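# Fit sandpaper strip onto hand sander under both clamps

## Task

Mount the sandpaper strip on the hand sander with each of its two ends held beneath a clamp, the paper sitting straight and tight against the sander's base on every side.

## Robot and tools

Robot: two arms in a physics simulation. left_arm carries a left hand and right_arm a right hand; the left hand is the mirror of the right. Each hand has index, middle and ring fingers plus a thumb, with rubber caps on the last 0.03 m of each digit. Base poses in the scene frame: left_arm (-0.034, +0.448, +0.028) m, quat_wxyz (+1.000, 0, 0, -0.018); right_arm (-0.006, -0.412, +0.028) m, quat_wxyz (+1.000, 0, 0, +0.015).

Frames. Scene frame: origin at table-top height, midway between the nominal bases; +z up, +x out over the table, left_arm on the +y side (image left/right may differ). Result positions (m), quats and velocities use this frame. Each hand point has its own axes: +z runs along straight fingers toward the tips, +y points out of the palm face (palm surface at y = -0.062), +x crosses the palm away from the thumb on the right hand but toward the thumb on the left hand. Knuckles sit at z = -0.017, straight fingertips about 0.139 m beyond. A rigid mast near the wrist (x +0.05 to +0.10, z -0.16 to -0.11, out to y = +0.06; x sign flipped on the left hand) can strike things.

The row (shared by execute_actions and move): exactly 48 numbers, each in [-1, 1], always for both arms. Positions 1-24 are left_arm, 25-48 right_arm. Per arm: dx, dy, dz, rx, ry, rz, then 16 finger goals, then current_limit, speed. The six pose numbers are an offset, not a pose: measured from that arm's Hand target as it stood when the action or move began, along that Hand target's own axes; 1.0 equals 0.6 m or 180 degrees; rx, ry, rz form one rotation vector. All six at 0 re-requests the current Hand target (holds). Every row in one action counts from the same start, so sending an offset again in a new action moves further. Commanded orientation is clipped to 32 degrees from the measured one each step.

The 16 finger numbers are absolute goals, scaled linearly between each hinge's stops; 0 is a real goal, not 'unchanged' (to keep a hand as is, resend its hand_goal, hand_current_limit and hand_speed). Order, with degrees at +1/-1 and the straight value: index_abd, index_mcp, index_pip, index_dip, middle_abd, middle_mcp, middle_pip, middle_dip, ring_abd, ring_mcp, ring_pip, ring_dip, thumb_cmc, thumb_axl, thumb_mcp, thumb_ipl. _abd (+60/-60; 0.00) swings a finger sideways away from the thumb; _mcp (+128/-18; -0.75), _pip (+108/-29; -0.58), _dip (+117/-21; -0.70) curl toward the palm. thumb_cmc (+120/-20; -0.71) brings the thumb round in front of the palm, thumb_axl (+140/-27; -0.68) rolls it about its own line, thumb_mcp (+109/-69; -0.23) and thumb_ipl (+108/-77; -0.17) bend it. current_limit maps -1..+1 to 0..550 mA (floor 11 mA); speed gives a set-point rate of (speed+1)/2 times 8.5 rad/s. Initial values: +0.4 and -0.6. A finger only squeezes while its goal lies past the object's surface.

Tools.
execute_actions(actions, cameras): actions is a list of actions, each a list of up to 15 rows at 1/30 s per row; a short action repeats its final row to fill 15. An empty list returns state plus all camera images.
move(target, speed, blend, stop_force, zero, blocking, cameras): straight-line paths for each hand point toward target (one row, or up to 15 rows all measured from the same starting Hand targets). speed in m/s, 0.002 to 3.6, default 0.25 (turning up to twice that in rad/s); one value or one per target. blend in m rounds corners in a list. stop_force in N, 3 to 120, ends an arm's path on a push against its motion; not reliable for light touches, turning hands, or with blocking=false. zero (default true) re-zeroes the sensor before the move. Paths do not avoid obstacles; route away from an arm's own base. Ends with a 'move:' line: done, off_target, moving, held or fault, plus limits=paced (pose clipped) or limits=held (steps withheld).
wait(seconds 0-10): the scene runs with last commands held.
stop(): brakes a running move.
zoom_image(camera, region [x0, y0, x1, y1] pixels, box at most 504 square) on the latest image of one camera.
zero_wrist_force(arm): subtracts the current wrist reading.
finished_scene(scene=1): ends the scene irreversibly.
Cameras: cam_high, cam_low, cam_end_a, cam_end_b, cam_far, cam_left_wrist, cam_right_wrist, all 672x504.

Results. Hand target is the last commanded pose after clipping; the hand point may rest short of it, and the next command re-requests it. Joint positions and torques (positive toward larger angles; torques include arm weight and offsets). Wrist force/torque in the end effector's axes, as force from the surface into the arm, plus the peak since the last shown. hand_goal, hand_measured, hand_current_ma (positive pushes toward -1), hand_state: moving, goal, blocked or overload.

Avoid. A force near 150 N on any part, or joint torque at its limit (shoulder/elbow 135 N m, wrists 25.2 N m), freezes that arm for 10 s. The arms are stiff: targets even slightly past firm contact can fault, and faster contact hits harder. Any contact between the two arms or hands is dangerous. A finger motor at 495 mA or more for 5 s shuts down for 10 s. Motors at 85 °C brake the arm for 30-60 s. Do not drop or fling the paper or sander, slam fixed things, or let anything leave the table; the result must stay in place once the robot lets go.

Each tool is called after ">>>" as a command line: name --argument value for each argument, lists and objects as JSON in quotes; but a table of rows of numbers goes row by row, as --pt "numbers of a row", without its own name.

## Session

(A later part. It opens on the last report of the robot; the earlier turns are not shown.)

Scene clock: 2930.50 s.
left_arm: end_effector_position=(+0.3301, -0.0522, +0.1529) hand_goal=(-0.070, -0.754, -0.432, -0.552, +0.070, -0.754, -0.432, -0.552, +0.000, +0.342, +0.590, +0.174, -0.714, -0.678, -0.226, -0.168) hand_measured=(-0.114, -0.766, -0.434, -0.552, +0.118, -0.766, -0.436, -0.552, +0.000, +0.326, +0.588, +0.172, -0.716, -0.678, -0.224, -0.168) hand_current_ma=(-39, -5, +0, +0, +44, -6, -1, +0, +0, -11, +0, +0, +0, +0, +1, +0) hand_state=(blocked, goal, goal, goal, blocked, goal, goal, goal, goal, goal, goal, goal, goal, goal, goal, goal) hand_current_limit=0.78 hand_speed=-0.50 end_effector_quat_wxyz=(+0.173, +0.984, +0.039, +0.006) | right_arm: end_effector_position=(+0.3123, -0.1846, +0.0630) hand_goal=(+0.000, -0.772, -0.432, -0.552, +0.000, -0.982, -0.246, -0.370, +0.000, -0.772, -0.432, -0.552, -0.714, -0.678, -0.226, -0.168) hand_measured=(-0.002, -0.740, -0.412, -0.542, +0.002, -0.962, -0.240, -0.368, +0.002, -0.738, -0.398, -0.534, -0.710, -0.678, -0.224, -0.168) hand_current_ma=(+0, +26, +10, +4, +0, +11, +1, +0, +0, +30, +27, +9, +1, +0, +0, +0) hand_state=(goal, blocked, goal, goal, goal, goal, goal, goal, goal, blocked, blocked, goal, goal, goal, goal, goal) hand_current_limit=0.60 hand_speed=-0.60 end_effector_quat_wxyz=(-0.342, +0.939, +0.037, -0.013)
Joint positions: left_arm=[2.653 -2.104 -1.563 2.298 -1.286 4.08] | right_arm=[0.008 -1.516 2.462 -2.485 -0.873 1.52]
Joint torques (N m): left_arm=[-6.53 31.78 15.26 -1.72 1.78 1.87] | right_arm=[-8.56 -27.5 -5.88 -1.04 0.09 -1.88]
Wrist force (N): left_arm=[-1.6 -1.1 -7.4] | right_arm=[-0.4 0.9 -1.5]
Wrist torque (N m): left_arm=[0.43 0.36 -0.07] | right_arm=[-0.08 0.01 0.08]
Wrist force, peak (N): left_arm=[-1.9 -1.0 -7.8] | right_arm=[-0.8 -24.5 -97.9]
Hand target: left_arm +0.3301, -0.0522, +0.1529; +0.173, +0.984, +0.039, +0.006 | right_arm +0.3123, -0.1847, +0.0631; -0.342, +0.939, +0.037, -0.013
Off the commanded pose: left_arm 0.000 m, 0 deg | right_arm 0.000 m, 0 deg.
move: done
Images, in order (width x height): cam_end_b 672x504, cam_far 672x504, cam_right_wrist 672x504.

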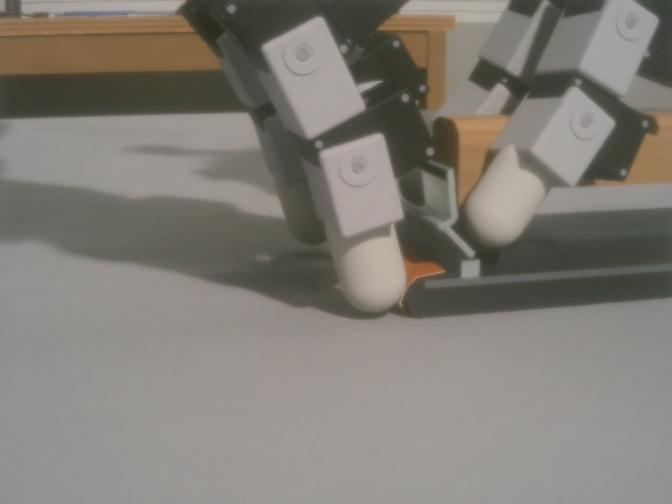

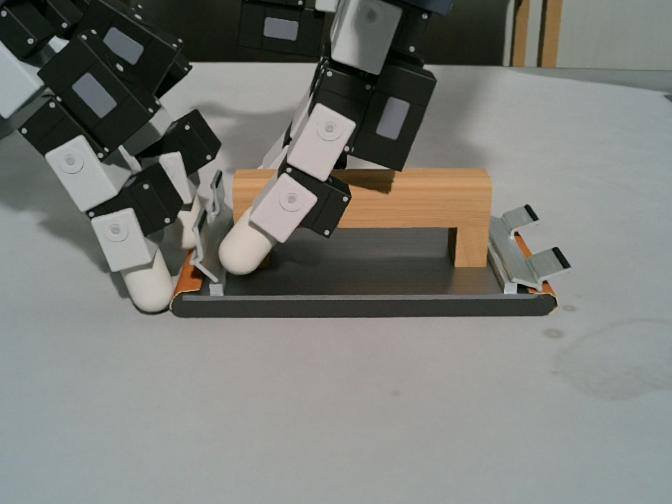

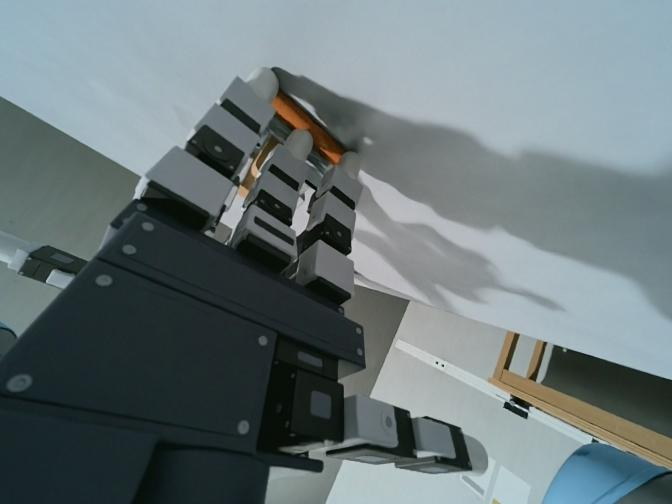

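>>> move --pt "0 0 0 0 0 0 -0.07 -0.753 -0.431 -0.551 0.07 -0.753 -0.431 -0.551 0 0.342 0.59 0.174 -0.714 -0.678 -0.226 -0.168 0.78 -0.5 0 0 0 0 0 0 0 -0.771 -0.431 -0.551 0 -0.771 -0.1 -0.3 0 -0.771 -0.431 -0.551 -0.714 -0.678 -0.226 -0.168 0.6 -0.6" --pt "0 0 0 0 0 0 -0.07 -0.753 -0.431 -0.551 0.07 -0.753 -0.431 -0.551 0 0.342 0.59 0.174 -0.714 -0.678 -0.226 -0.168 0.78 -0.5 0 0 0 0 0 0 0 -0.771 -0.431 -0.551 0 -0.785 -0.431 -0.551 0 -0.771 -0.431 -0.551 -0.714 -0.678 -0.226 -0.168 0.6 -0.6" --speed 0.03 --cameras '["cam_far", "cam_end_b", "cam_right_wrist"]'

>>> zoom_image --camera "cam_far" --region '[80, 170, 260, 330]'

>>> zoom_image --camera "cam_right_wrist" --region '[200, 40, 420, 220]'

Scene clock: 2955.13 s.
left_arm: end_effector_position=(+0.3301, -0.0522, +0.1529) hand_goal=(-0.070, -0.754, -0.432, -0.552, +0.070, -0.754, -0.432, -0.552, +0.000, +0.342, +0.590, +0.174, -0.714, -0.678, -0.226, -0.168) hand_measured=(-0.114, -0.766, -0.434, -0.552, +0.118, -0.766, -0.436, -0.552, +0.000, +0.326, +0.588, +0.172, -0.716, -0.678, -0.224, -0.168) hand_current_ma=(-39, -5, +0, +0, +44, -6, -1, +0, +0, -11, +0, +0, +0, +0, +1, +0) hand_state=(blocked, goal, goal, goal, blocked, goal, goal, goal, goal, goal, goal, goal, goal, goal, goal, goal) hand_current_limit=0.78 hand_speed=-0.50 end_effector_quat_wxyz=(+0.173, +0.984, +0.039, +0.006) | right_arm: end_effector_position=(+0.3123, -0.1847, +0.0631) hand_goal=(+0.000, -0.772, -0.432, -0.552, +0.000, -0.786, -0.432, -0.552, +0.000, -0.772, -0.432, -0.552, -0.714, -0.678, -0.226, -0.168) hand_measured=(-0.002, -0.740, -0.414, -0.542, +0.002, -0.752, -0.388, -0.536, +0.002, -0.738, -0.400, -0.536, -0.710, -0.678, -0.224, -0.168) hand_current_ma=(+0, +26, +9, +3, +0, +31, +43, +8, +0, +30, +23, +8, +1, +0, +0, +0) hand_state=(goal, blocked, goal, goal, goal, blocked, blocked, goal, goal, blocked, blocked, goal, goal, goal, goal, goal) hand_current_limit=0.60 hand_speed=-0.60 end_effector_quat_wxyz=(-0.342, +0.939, +0.037, -0.013)
Joint positions: left_arm=[2.653 -2.104 -1.563 2.298 -1.286 4.08] | right_arm=[0.008 -1.516 2.462 -2.484 -0.873 1.519]
Joint torques (N m): left_arm=[-5.7 33.05 17.84 -1.68 2.01 1.74] | right_arm=[-7.16 -26.62 -8.89 -1.13 2.77 -1.71]
Wrist force (N): left_arm=[-1.9 -1.8 -6.7] | right_arm=[-0.3 2.3 -3.4]
Wrist torque (N m): left_arm=[0.39 0.40 -0.09] | right_arm=[0.03 0.04 0.13]
Wrist force, peak (N): left_arm=[-1.7 -1.3 -7.8] | right_arm=[-0.1 1.8 -4.3]
Hand target: left_arm +0.3301, -0.0522, +0.1529; +0.173, +0.984, +0.039, +0.006 | right_arm +0.3123, -0.1847, +0.0631; -0.342, +0.939, +0.037, -0.013
Off the commanded pose: left_arm 0.000 m, 0 deg | right_arm 0.000 m, 0 deg.
move: done
Images, in order (width x height): cam_end_b 672x504, cam_far 672x504, cam_right_wrist 672x504.

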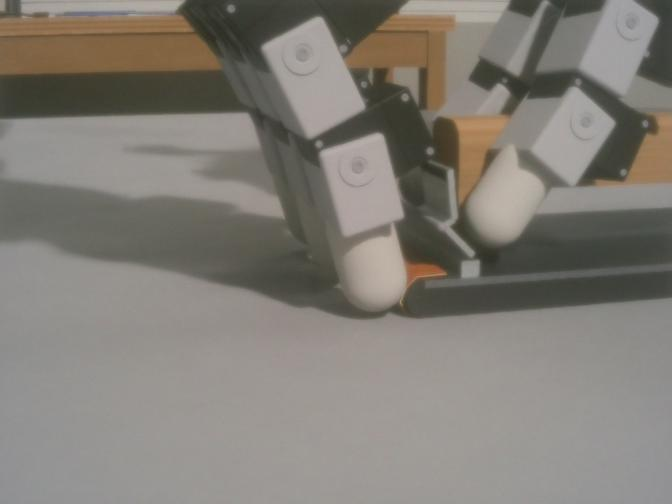

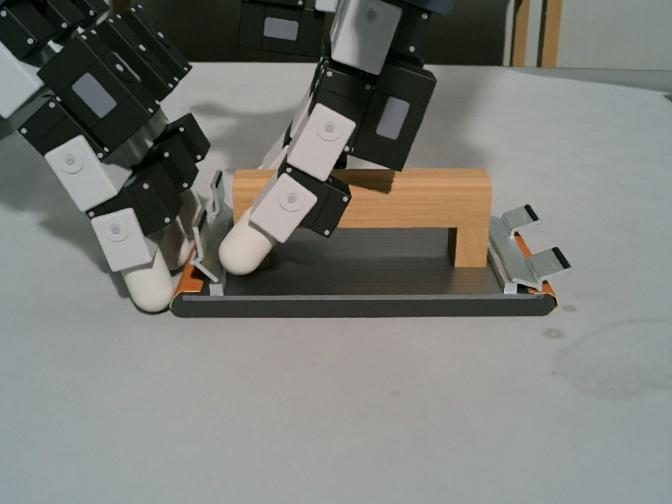

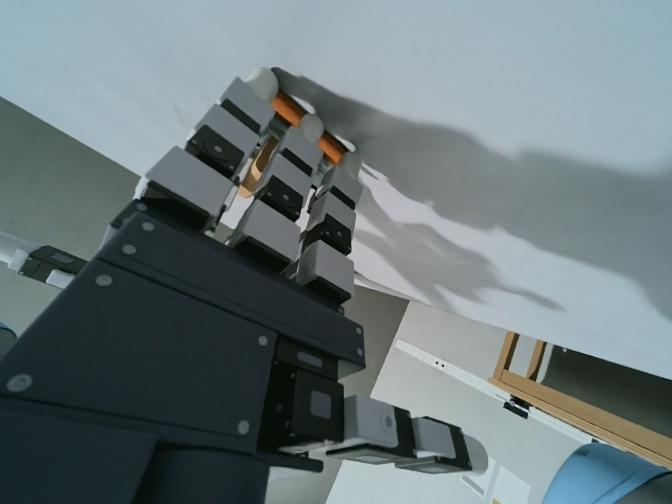

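Scaled by 2.800 from the camera's 672x504 image, which has a finer 960x720 frame.

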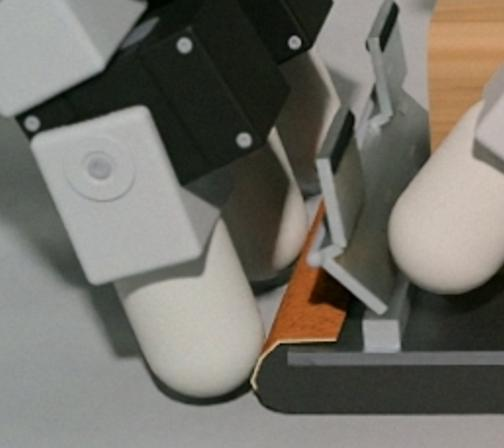

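Scaled by 2.291 from the camera's 672x504 image, which has a finer 960x720 frame.

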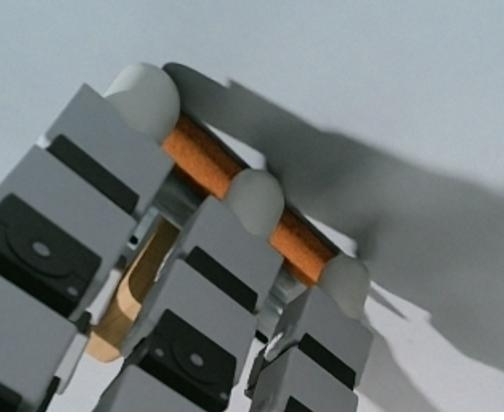

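>>> move --target '[0, 0, 0, 0, 0, 0, -0.07, -0.753, -0.431, -0.551, 0.07, -0.753, -0.431, -0.551, 0, 0.342, 0.59, 0.174, -0.714, -0.678, -0.226, -0.168, 0.78, -0.5, 0, 0, 0, 0, 0, 0, 0, -0.771, -0.431, 0.174, 0, -0.785, -0.431, -0.551, 0, -0.771, -0.431, 0.174, -0.714, -0.678, -0.226, -0.168, 0.6, -0.7]' --speed 0.03 --cameras '["cam_far", "cam_end_b", "cam_right_wrist", "cam_left_wrist"]'

>>> zoom_image --camera "cam_far" --region '[80, 170, 260, 330]'

>>> zoom_image --camera "cam_end_b" --region '[290, 150, 500, 350]'

>>> zoom_image --camera "cam_left_wrist" --region '[200, 20, 420, 200]'

Scene clock: 2965.43 s.
left_arm: end_effector_position=(+0.3301, -0.0522, +0.1529) hand_goal=(-0.070, -0.754, -0.432, -0.552, +0.070, -0.754, -0.432, -0.552, +0.000, +0.342, +0.590, +0.174, -0.714, -0.678, -0.226, -0.168) hand_measured=(-0.114, -0.766, -0.434, -0.552, +0.118, -0.766, -0.436, -0.552, +0.000, +0.326, +0.588, +0.172, -0.716, -0.678, -0.224, -0.168) hand_current_ma=(-39, -5, +0, +0, +44, -6, -1, +0, +0, -11, +0, +0, +0, +0, +1, +0) hand_state=(blocked, goal, goal, goal, blocked, goal, goal, goal, goal, goal, goal, goal, goal, goal, goal, goal) hand_current_limit=0.78 hand_speed=-0.50 end_effector_quat_wxyz=(+0.173, +0.984, +0.039, +0.006) | right_arm: end_effector_position=(+0.3123, -0.1847, +0.0631) hand_goal=(+0.000, -0.772, -0.432, +0.174, +0.000, -0.786, -0.432, -0.552, +0.000, -0.772, -0.432, +0.174, -0.714, -0.678, -0.226, -0.168) hand_measured=(-0.002, -0.754, -0.426, +0.170, +0.002, -0.752, -0.388, -0.536, +0.002, -0.754, -0.426, +0.170, -0.710, -0.678, -0.224, -0.168) hand_current_ma=(+0, +9, +1, +0, +0, +31, +43, +8, +0, +11, +1, +0, +1, +0, +0, +0) hand_state=(goal, goal, goal, goal, goal, blocked, blocked, goal, goal, goal, goal, goal, goal, goal, goal, goal) hand_current_limit=0.60 hand_speed=-0.70 end_effector_quat_wxyz=(-0.342, +0.939, +0.037, -0.013)
Joint positions: left_arm=[2.653 -2.104 -1.563 2.298 -1.286 4.08] | right_arm=[0.008 -1.516 2.462 -2.484 -0.873 1.519]
Joint torques (N m): left_arm=[-5.97 32.69 19.79 -1.9 2.06 1.76] | right_arm=[2.48 -19.8 -11.6 -1.27 2.56 -1.56]
Wrist force (N): left_arm=[-1.9 -1.4 -7.5] | right_arm=[-0.2 1.1 -1.5]
Wrist torque (N m): left_arm=[0.44 0.37 -0.09] | right_arm=[-0.04 -0.01 0.09]
Wrist force, peak (N): left_arm=[-1.9 -1.2 -8.0] | right_arm=[-0.1 1.8 -4.3]
Hand target: left_arm +0.3301, -0.0522, +0.1529; +0.173, +0.984, +0.039, +0.006 | right_arm +0.3123, -0.1847, +0.0631; -0.342, +0.939, +0.037, -0.013
Off the commanded pose: left_arm 0.000 m, 0 deg | right_arm 0.000 m, 0 deg.
move: done
Images, in order (width x height): cam_end_b 672x504, cam_far 672x504, cam_left_wrist 672x504, cam_right_wrist 672x504.

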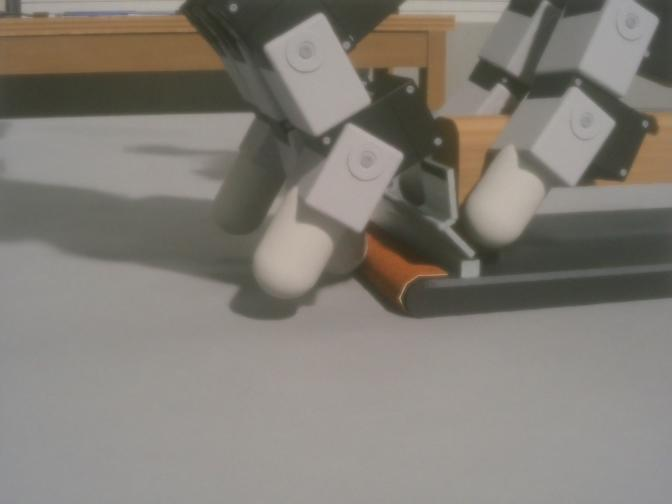

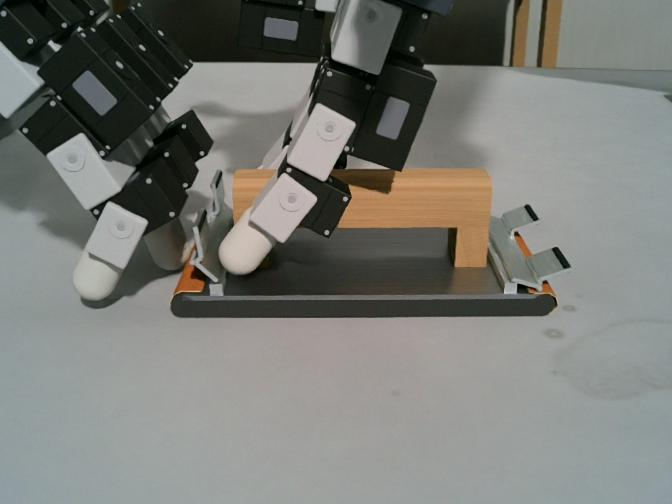

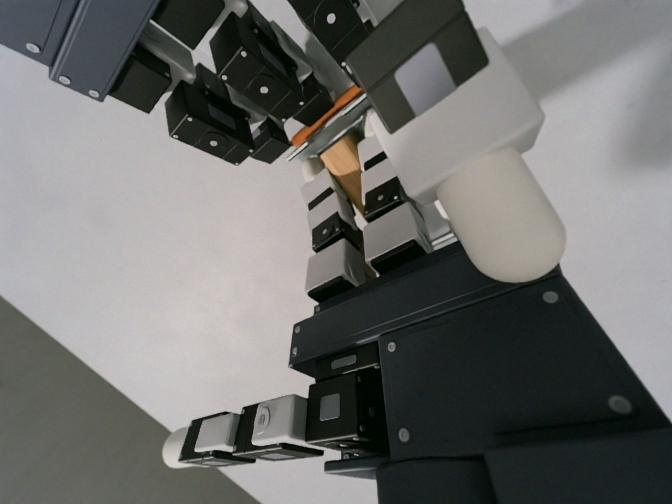

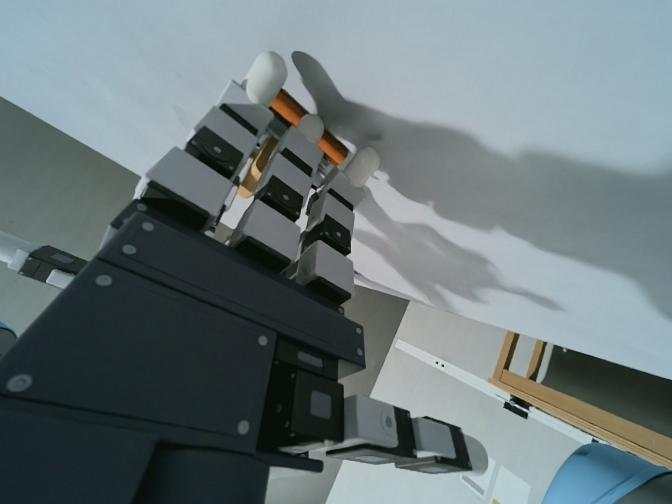

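Scaled by 2.800 from the camera's 672x504 image, which has a finer 960x720 frame.

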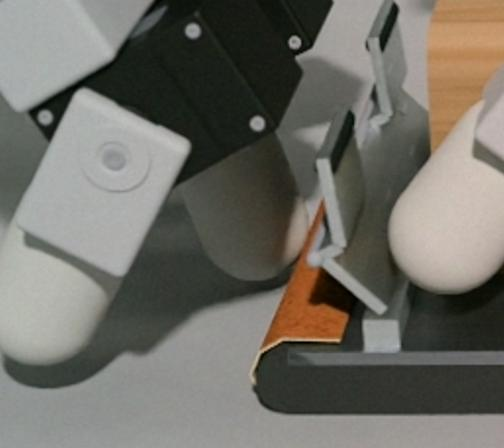

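Scaled by 2.400 from the camera's 672x504 image, which has a finer 960x720 frame.

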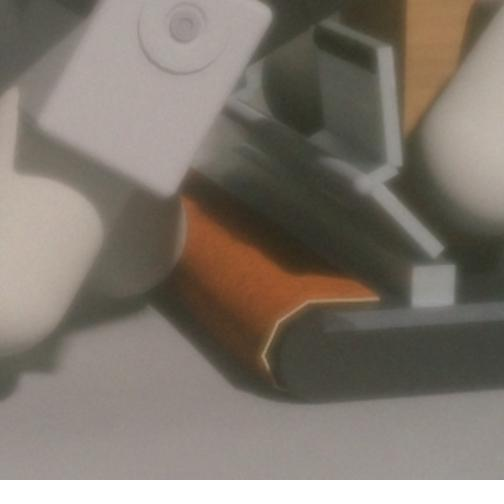

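Scaled by 2.291 from the camera's 672x504 image, which has a finer 960x720 frame.

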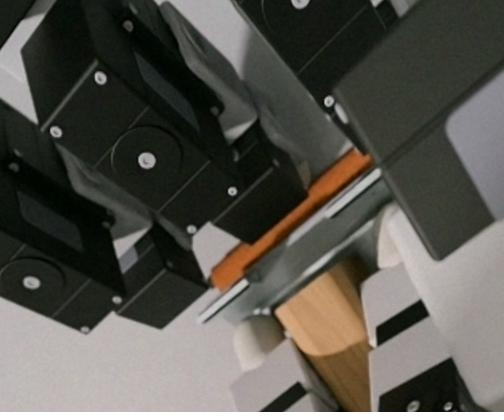

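>>> move --target '[0,0.0114,-0.03133,0,0,0,-0.07,-0.753,-0.431,-0.551,0.07,-0.753,-0.431,-0.551,0,0.342,0.59,0.174,-0.714,-0.678,-0.226,-0.168,0.78,-0.5,0,0,0,0,0,0,0,-0.771,-0.431,0.174,0,-0.785,-0.431,-0.551,0,-0.771,-0.431,0.174,-0.714,-0.678,-0.226,-0.168,0.6,-0.7]' --speed 0.05 --cameras '["cam_far","cam_end_b","cam_left_wrist"]'

Scene clock: 2986.13 s.
left_arm: end_effector_position=(+0.3302, -0.0522, +0.1727) hand_goal=(-0.070, -0.754, -0.432, -0.552, +0.070, -0.754, -0.432, -0.552, +0.000, +0.342, +0.590, +0.174, -0.714, -0.678, -0.226, -0.168) hand_measured=(-0.072, -0.762, -0.434, -0.552, +0.072, -0.762, -0.436, -0.552, +0.000, +0.326, +0.588, +0.172, -0.716, -0.678, -0.224, -0.168) hand_current_ma=(+0, -3, +0, +0, +0, -3, -1, +0, +0, -11, +0, +0, +0, +0, +1, +0) hand_state=(goal, goal, goal, goal, goal, goal, goal, goal, goal, goal, goal, goal, goal, goal, goal, goal) hand_current_limit=0.78 hand_speed=-0.50 end_effector_quat_wxyz=(+0.173, +0.984, +0.039, +0.006) | right_arm: end_effector_position=(+0.3123, -0.1847, +0.0631) hand_goal=(+0.000, -0.772, -0.432, +0.174, +0.000, -0.786, -0.432, -0.552, +0.000, -0.772, -0.432, +0.174, -0.714, -0.678, -0.226, -0.168) hand_measured=(-0.002, -0.754, -0.426, +0.170, +0.002, -0.752, -0.388, -0.536, +0.002, -0.754, -0.426, +0.170, -0.710, -0.678, -0.224, -0.168) hand_current_ma=(+0, +9, +1, +0, +0, +31, +42, +8, +0, +11, +1, +0, +1, +0, +0, +0) hand_state=(goal, goal, goal, goal, goal, blocked, blocked, goal, goal, goal, goal, goal, goal, goal, goal, goal) hand_current_limit=0.60 hand_speed=-0.70 end_effector_quat_wxyz=(-0.342, +0.939, +0.037, -0.013)
Joint positions: left_arm=[2.653 -2.081 -1.542 2.254 -1.286 4.08] | right_arm=[0.008 -1.516 2.462 -2.484 -0.873 1.519]
Joint torques (N m): left_arm=[-4.65 54.68 28.38 -3.43 1.69 -1.15] | right_arm=[7.4 -14.37 -15.12 -1.21 0.09 -1.6]
Wrist force (N): left_arm=[-1.8 -0.2 -3.7] | right_arm=[-0.2 1.6 -0.9]
Wrist torque (N m): left_arm=[0.09 0.36 -0.09] | right_arm=[-0.03 -0.01 0.09]
Wrist force, peak (N): left_arm=[-2.1 -1.0 -8.0] | right_arm=[-0.3 1.1 -2.4]
Hand target: left_arm +0.3302, -0.0522, +0.1729; +0.173, +0.984, +0.039, +0.006 | right_arm +0.3123, -0.1847, +0.0631; -0.342, +0.939, +0.037, -0.013
Off the commanded pose: left_arm 0.000 m, 0 deg | right_arm 0.000 m, 0 deg.
move: done
Images, in order (width x height): cam_end_b 672x504, cam_far 672x504, cam_left_wrist 672x504.

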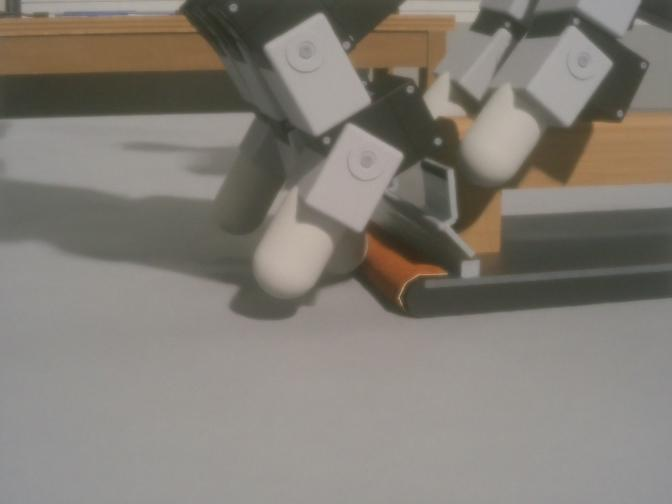

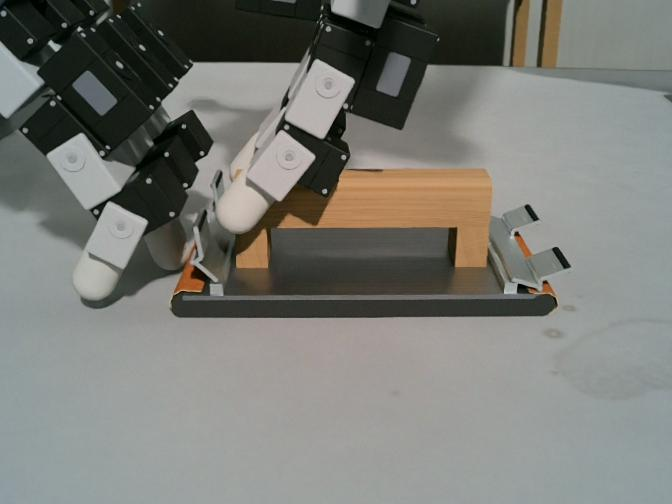

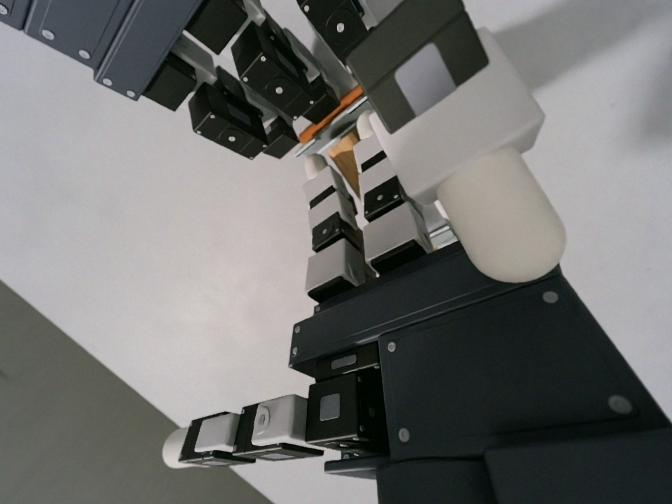

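>>> zoom_image --camera "cam_far" --region '[80, 150, 290, 330]'

>>> zoom_image --camera "cam_end_b" --region '[230, 90, 580, 340]'

Scaled by 2.400 from the camera's 672x504 image, which has a finer 960x720 frame.

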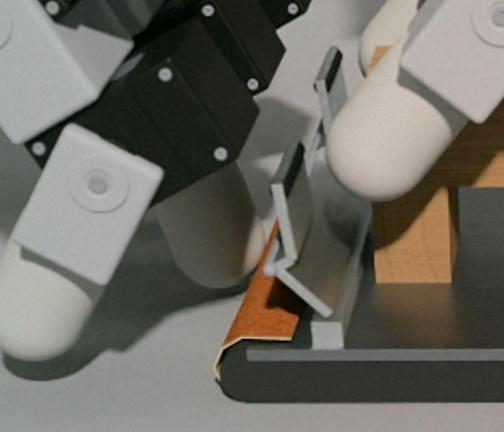

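Scaled by 1.440 from the camera's 672x504 image, which has a finer 960x720 frame.

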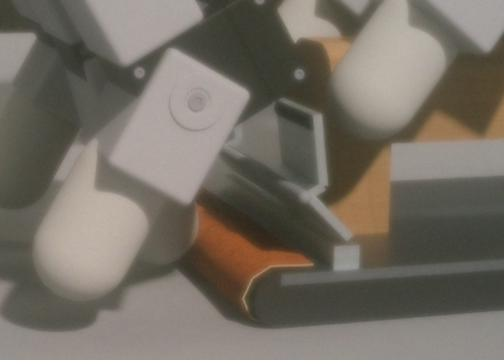

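>>> move --pt "0 0.00869 0.01026 0 0 0 -0.07 -0.753 -0.431 -0.551 0.07 -0.753 -0.431 -0.551 0 0.342 0.59 0.174 -0.714 -0.678 -0.226 -0.168 0.78 -0.5 0 0 0 0 0 0 0 -0.771 -0.431 0.174 0 -0.785 -0.431 -0.551 0 -0.771 -0.431 0.174 -0.714 -0.678 -0.226 -0.168 0.6 -0.7" --pt "0 0.02279 0.01539 0 0 0 -0.07 -0.753 -0.431 -0.551 0.07 -0.753 -0.431 -0.551 0 0.342 0.59 0.174 -0.714 -0.678 -0.226 -0.168 0.78 -0.5 0 0 0 0 0 0 0 -0.771 -0.431 0.174 0 -0.785 -0.431 -0.551 0 -0.771 -0.431 0.174 -0.714 -0.678 -0.226 -0.168 0.6 -0.7" --speed '[0.04,0.02]' --blend 0.002 --cameras '["cam_far","cam_end_b","cam_left_wrist"]'

>>> zoom_image --camera "cam_far" --region '[80, 150, 290, 330]'

>>> zoom_image --camera "cam_end_b" --region '[230, 90, 580, 340]'

Scene clock: 3005.53 s.
left_arm: end_effector_position=(+0.3314, -0.0681, +0.1688) hand_goal=(-0.070, -0.754, -0.432, -0.552, +0.070, -0.754, -0.432, -0.552, +0.000, +0.342, +0.590, +0.174, -0.714, -0.678, -0.226, -0.168) hand_measured=(-0.084, -0.800, -0.452, -0.558, +0.092, -0.800, -0.454, -0.560, +0.000, +0.326, +0.588, +0.172, -0.716, -0.678, -0.224, -0.168) hand_current_ma=(-6, -58, -12, -2, +12, -58, -15, -3, +0, -11, +0, +0, +0, +0, +1, +0) hand_state=(goal, blocked, goal, goal, blocked, blocked, blocked, goal, goal, goal, goal, goal, goal, goal, goal, goal) hand_current_limit=0.78 hand_speed=-0.50 end_effector_quat_wxyz=(+0.173, +0.984, +0.039, +0.006) | right_arm: end_effector_position=(+0.3123, -0.1847, +0.0631) hand_goal=(+0.000, -0.772, -0.432, +0.174, +0.000, -0.786, -0.432, -0.552, +0.000, -0.772, -0.432, +0.174, -0.714, -0.678, -0.226, -0.168) hand_measured=(-0.002, -0.754, -0.426, +0.170, +0.002, -0.750, -0.388, -0.536, +0.002, -0.754, -0.426, +0.170, -0.710, -0.678, -0.224, -0.168) hand_current_ma=(+0, +9, +1, +0, +0, +33, +42, +8, +0, +11, +1, +0, +1, +0, +0, +0) hand_state=(goal, goal, goal, goal, goal, blocked, blocked, goal, goal, goal, goal, goal, goal, goal, goal, goal) hand_current_limit=0.60 hand_speed=-0.70 end_effector_quat_wxyz=(-0.342, +0.939, +0.037, -0.013)
Joint positions: left_arm=[2.625 -2.111 -1.502 2.253 -1.292 4.052] | right_arm=[0.008 -1.516 2.462 -2.484 -0.873 1.519]
Joint torques (N m): left_arm=[-9.35 26.53 28.5 -1.81 0.39 -1.36] | right_arm=[6.47 -9.74 -16.44 -1.22 0.21 -1.26]
Wrist force (N): left_arm=[-2.3 -5.5 -9.7] | right_arm=[-0.1 0.7 -2.0]
Wrist torque (N m): left_arm=[0.81 0.26 0.01] | right_arm=[-0.07 -0.01 0.10]
Wrist force, peak (N): left_arm=[-2.4 -5.6 -10.6] | right_arm=[-0.1 1.2 -2.3]
Hand target: left_arm +0.3314, -0.0681, +0.1688; +0.173, +0.984, +0.039, +0.006 | right_arm +0.3123, -0.1847, +0.0631; -0.342, +0.939, +0.037, -0.013
Off the commanded pose: left_arm 0.000 m, 0 deg | right_arm 0.000 m, 0 deg.
move: done
Images, in order (width x height): cam_end_b 672x504, cam_far 672x504, cam_left_wrist 672x504.

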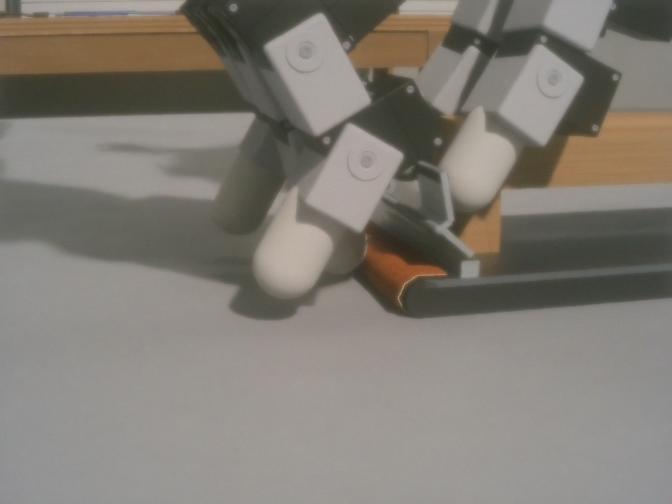

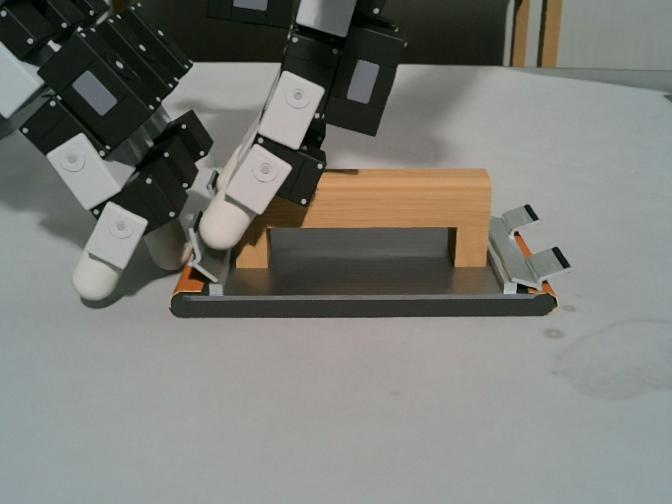

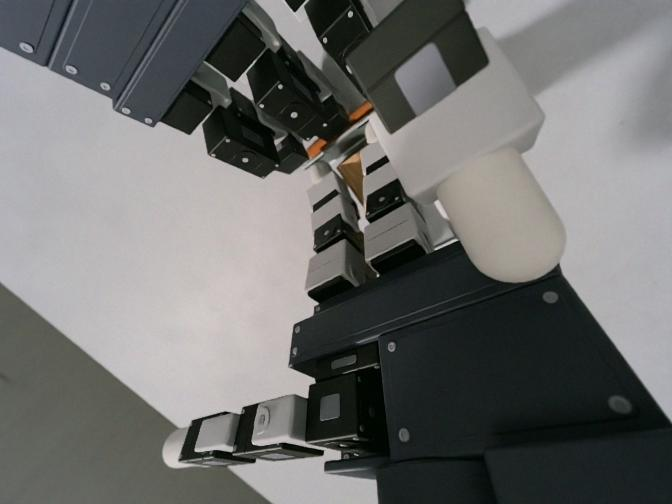

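Scaled by 2.400 from the camera's 672x504 image, which has a finer 960x720 frame.

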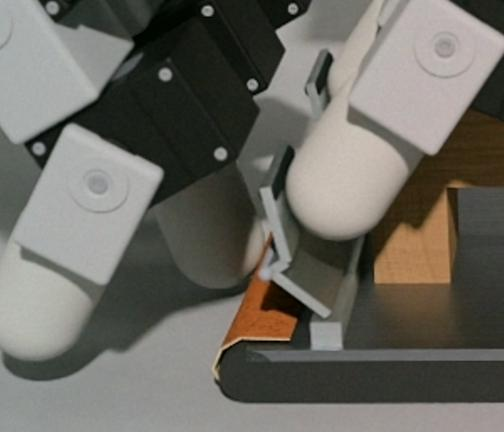

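Scaled by 1.440 from the camera's 672x504 image, which has a finer 960x720 frame.

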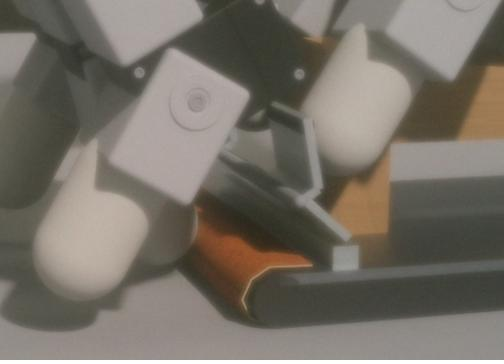

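>>> move --target '[0,0.01795,-0.00057,0,0,0,-0.07,-0.753,-0.431,-0.551,0.07,-0.753,-0.431,-0.551,0,0.342,0.59,0.174,-0.714,-0.678,-0.226,-0.168,0.78,-0.5,0,0,0,0,0,0,0,-0.771,-0.431,0.174,0,-0.785,-0.431,-0.551,0,-0.771,-0.431,0.174,-0.714,-0.678,-0.226,-0.168,0.6,-0.7]' --speed 0.02 --cameras '["cam_far","cam_end_b","cam_left_wrist"]'

>>> zoom_image --camera "cam_far" --region '[80, 150, 290, 330]'

>>> zoom_image --camera "cam_end_b" --region '[230, 90, 580, 340]'

Scene clock: 3012.70 s.
left_arm: end_effector_position=(+0.3322, -0.0780, +0.1728) hand_goal=(-0.070, -0.754, -0.432, -0.552, +0.070, -0.754, -0.432, -0.552, +0.000, +0.342, +0.590, +0.174, -0.714, -0.678, -0.226, -0.168) hand_measured=(-0.074, -0.796, -0.452, -0.560, +0.074, -0.762, -0.436, -0.556, +0.000, +0.326, +0.588, +0.172, -0.716, -0.678, -0.224, -0.168) hand_current_ma=(-1, -53, -14, -3, +0, -3, -1, -1, +0, -11, +0, +0, +0, +0, +1, +0) hand_state=(goal, blocked, blocked, goal, goal, goal, goal, goal, goal, goal, goal, goal, goal, goal, goal, goal) hand_current_limit=0.78 hand_speed=-0.50 end_effector_quat_wxyz=(+0.173, +0.984, +0.039, +0.006) | right_arm: end_effector_position=(+0.3123, -0.1847, +0.0630) hand_goal=(+0.000, -0.772, -0.432, +0.174, +0.000, -0.786, -0.432, -0.552, +0.000, -0.772, -0.432, +0.174, -0.714, -0.678, -0.226, -0.168) hand_measured=(-0.002, -0.756, -0.426, +0.170, +0.002, -0.742, -0.392, -0.534, -0.002, -0.750, -0.426, +0.170, -0.710, -0.678, -0.224, -0.168) hand_current_ma=(+0, +9, +1, +0, +0, +47, +36, +8, +0, +13, +1, +0, +1, +0, +0, +0) hand_state=(goal, goal, goal, goal, goal, blocked, blocked, goal, goal, blocked, goal, goal, goal, goal, goal, goal) hand_current_limit=0.60 hand_speed=-0.70 end_effector_quat_wxyz=(-0.342, +0.939, +0.037, -0.013)
Joint positions: left_arm=[2.608 -2.124 -1.469 2.237 -1.295 4.035] | right_arm=[0.008 -1.516 2.462 -2.484 -0.873 1.519]
Joint torques (N m): left_arm=[-8.4 29.8 29.12 -3.01 0.29 -1.46] | right_arm=[6.06 -8.4 -16.01 -2.99 1.78 -1.05]
Wrist force (N): left_arm=[-1.7 -3.1 -3.1] | right_arm=[-0.2 2.9 -1.3]
Wrist torque (N m): left_arm=[0.25 0.32 -0.02] | right_arm=[-0.08 0.08 0.15]
Wrist force, peak (N): left_arm=[-2.2 -5.5 -9.8] | right_arm=[0.1 2.6 -2.2]
Hand target: left_arm +0.3322, -0.0781, +0.1728; +0.173, +0.984, +0.039, +0.006 | right_arm +0.3123, -0.1847, +0.0631; -0.342, +0.939, +0.037, -0.013
Off the commanded pose: left_arm 0.000 m, 0 deg | right_arm 0.000 m, 0 deg.
move: done
Images, in order (width x height): cam_end_b 672x504, cam_far 672x504, cam_left_wrist 672x504.

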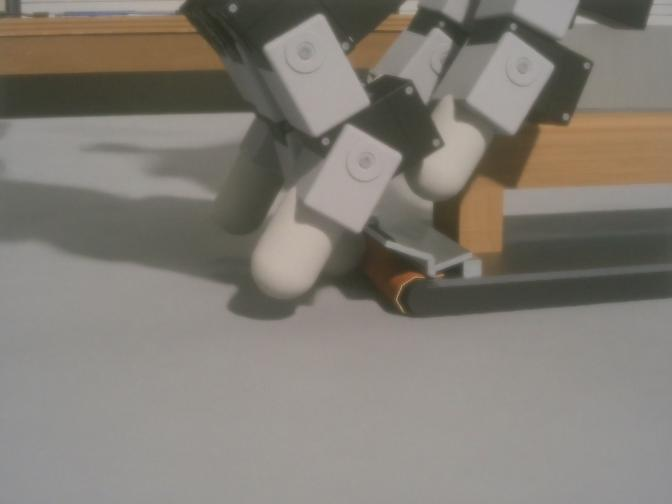

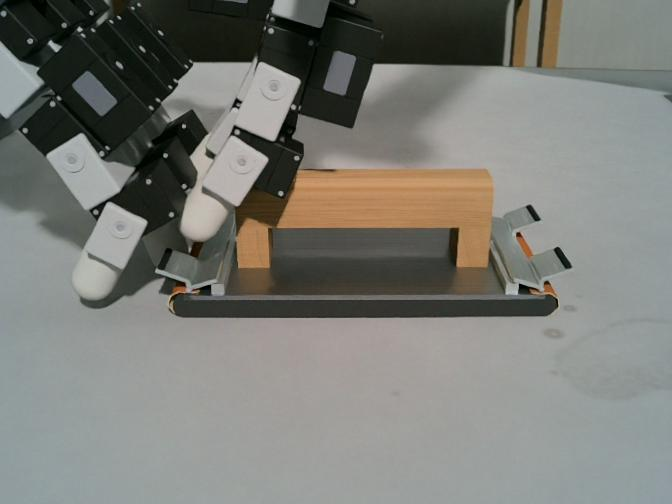

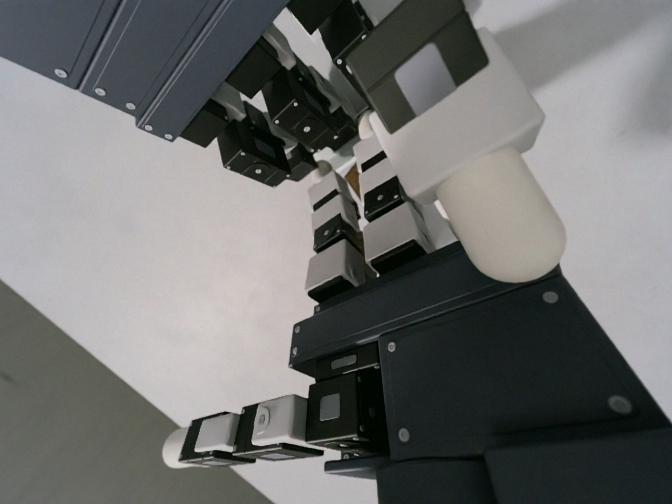

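Scaled by 2.400 from the camera's 672x504 image, which has a finer 960x720 frame.

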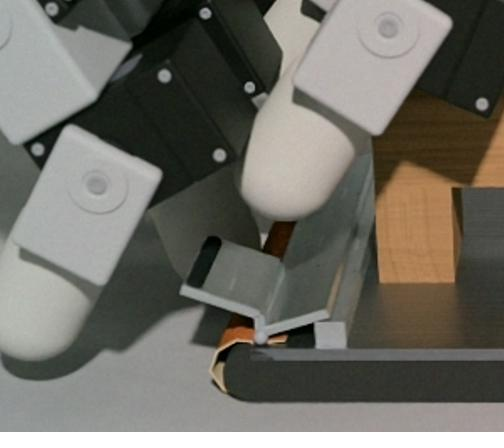

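Scaled by 1.440 from the camera's 672x504 image, which has a finer 960x720 frame.

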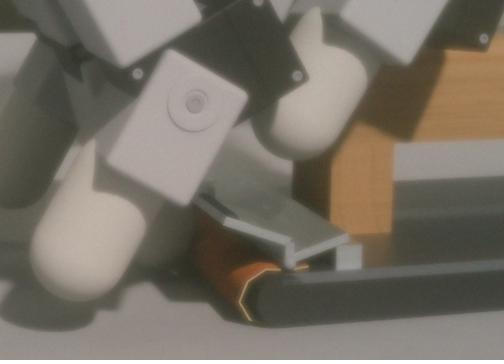

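>>> move --pt "0 -0.0188 -0.00684 0 0 0 -0.07 -0.753 -0.431 -0.551 0.07 -0.753 -0.431 -0.551 0 0.342 0.59 0.174 -0.714 -0.678 -0.226 -0.168 0.78 -0.5 0 0 0 0 0 0 0 -0.771 -0.431 0.174 0 -0.785 -0.431 -0.551 0 -0.771 -0.431 0.174 -0.714 -0.678 -0.226 -0.168 0.6 -0.7" --pt "0 -0.0017 -0.05384 0 0 0 -0.07 -0.753 -0.431 -0.551 0.07 -0.753 -0.431 -0.551 0 0.342 0.59 0.174 -0.714 -0.678 -0.226 -0.168 0.78 -0.5 0 0 0 0 0 0 0 -0.771 -0.431 0.174 0 -0.785 -0.431 -0.551 0 -0.771 -0.431 0.174 -0.714 -0.678 -0.226 -0.168 0.6 -0.7" --speed 0.05 --blend 0.004 --cameras '["cam_far","cam_end_b","cam_left_wrist"]'

>>> zoom_image --camera "cam_left_wrist" --region '[260, 80, 420, 200]'

>>> zoom_image --camera "cam_far" --region '[80, 150, 290, 330]'

Scene clock: 3021.50 s.
left_arm: end_effector_position=(+0.3313, -0.0662, +0.2027) hand_goal=(-0.070, -0.754, -0.432, -0.552, +0.070, -0.754, -0.432, -0.552, +0.000, +0.342, +0.590, +0.174, -0.714, -0.678, -0.226, -0.168) hand_measured=(-0.072, -0.762, -0.436, -0.556, +0.072, -0.760, -0.436, -0.556, +0.000, +0.326, +0.588, +0.172, -0.716, -0.678, -0.224, -0.168) hand_current_ma=(+0, -3, -1, +0, +0, -2, -1, -1, +0, -11, +0, +0, +0, +0, +1, +0) hand_state=(goal, goal, goal, goal, goal, goal, goal, goal, goal, goal, goal, goal, goal, goal, goal, goal) hand_current_limit=0.78 hand_speed=-0.50 end_effector_quat_wxyz=(+0.173, +0.984, +0.039, +0.006) | right_arm: end_effector_position=(+0.3123, -0.1847, +0.0631) hand_goal=(+0.000, -0.772, -0.432, +0.174, +0.000, -0.786, -0.432, -0.552, +0.000, -0.772, -0.432, +0.174, -0.714, -0.678, -0.226, -0.168) hand_measured=(-0.002, -0.756, -0.428, +0.170, +0.002, -0.742, -0.392, -0.534, -0.004, -0.764, -0.432, +0.170, -0.710, -0.678, -0.224, -0.168) hand_current_ma=(+0, +8, +1, +0, +0, +47, +36, +8, +0, +3, +0, +0, +1, +0, +0, +0) hand_state=(goal, goal, goal, goal, goal, blocked, blocked, goal, goal, goal, goal, goal, goal, goal, goal, goal) hand_current_limit=0.60 hand_speed=-0.70 end_effector_quat_wxyz=(-0.342, +0.939, +0.037, -0.013)
Joint positions: left_arm=[2.629 -2.075 -1.466 2.179 -1.291 4.055] | right_arm=[0.008 -1.516 2.462 -2.484 -0.873 1.519]
Joint torques (N m): left_arm=[10.92 53.87 27.47 -3.44 1.66 2] | right_arm=[6.72 -10.83 -16.57 -3.88 2.56 -1.08]
Wrist force (N): left_arm=[-1.6 -0.4 -3.8] | right_arm=[-0.2 1.8 0.0]
Wrist torque (N m): left_arm=[0.06 0.34 -0.07] | right_arm=[-0.11 -0.04 0.10]
Wrist force, peak (N): left_arm=[-2.2 -2.4 -4.8] | right_arm=[0.1 3.4 -1.7]
Hand target: left_arm +0.3313, -0.0662, +0.2029; +0.173, +0.984, +0.039, +0.006 | right_arm +0.3123, -0.1847, +0.0631; -0.342, +0.939, +0.037, -0.013
Off the commanded pose: left_arm 0.000 m, 0 deg | right_arm 0.000 m, 0 deg.
move: done
Images, in order (width x height): cam_end_b 672x504, cam_far 672x504, cam_left_wrist 672x504.

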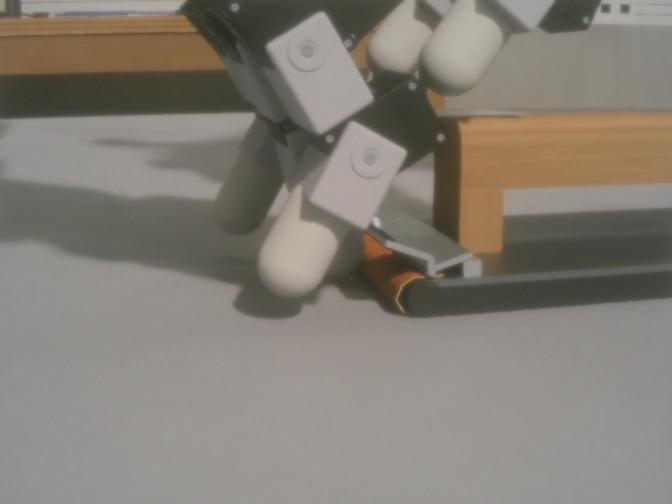

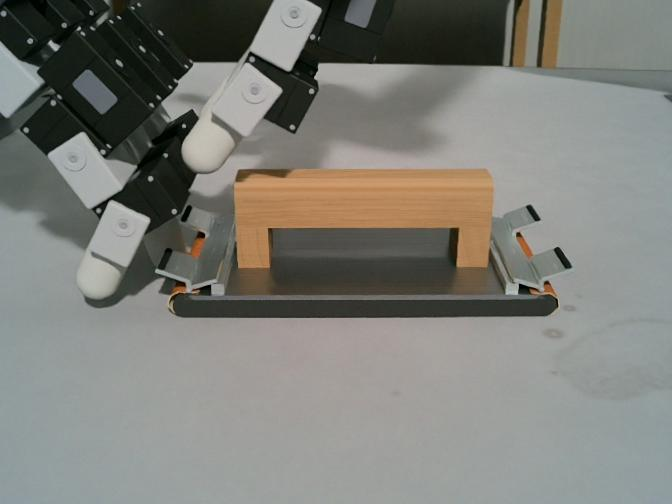

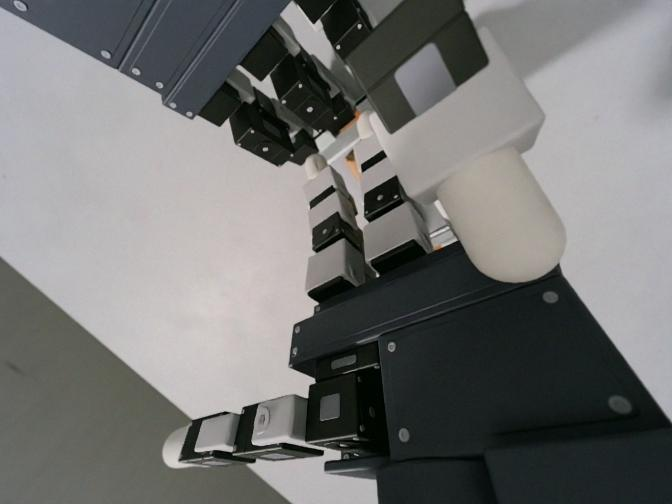

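Scaled by 3.150 from the camera's 672x504 image, which has a finer 960x720 frame.

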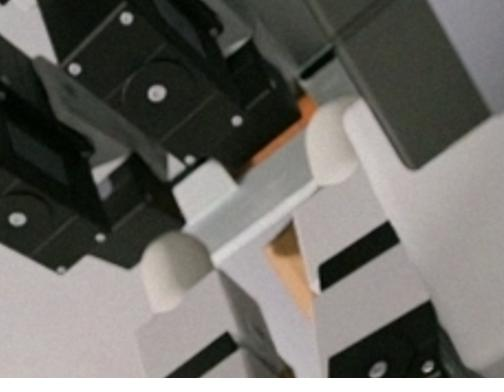

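Scaled by 2.400 from the camera's 672x504 image, which has a finer 960x720 frame.

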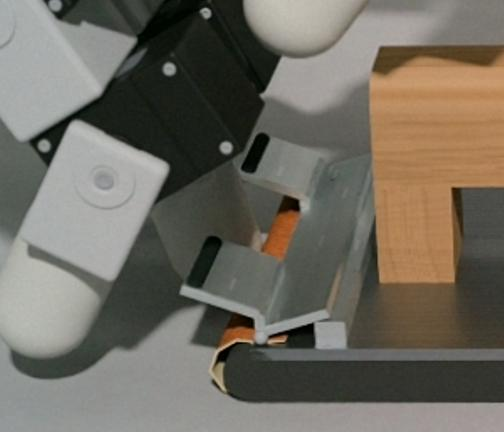

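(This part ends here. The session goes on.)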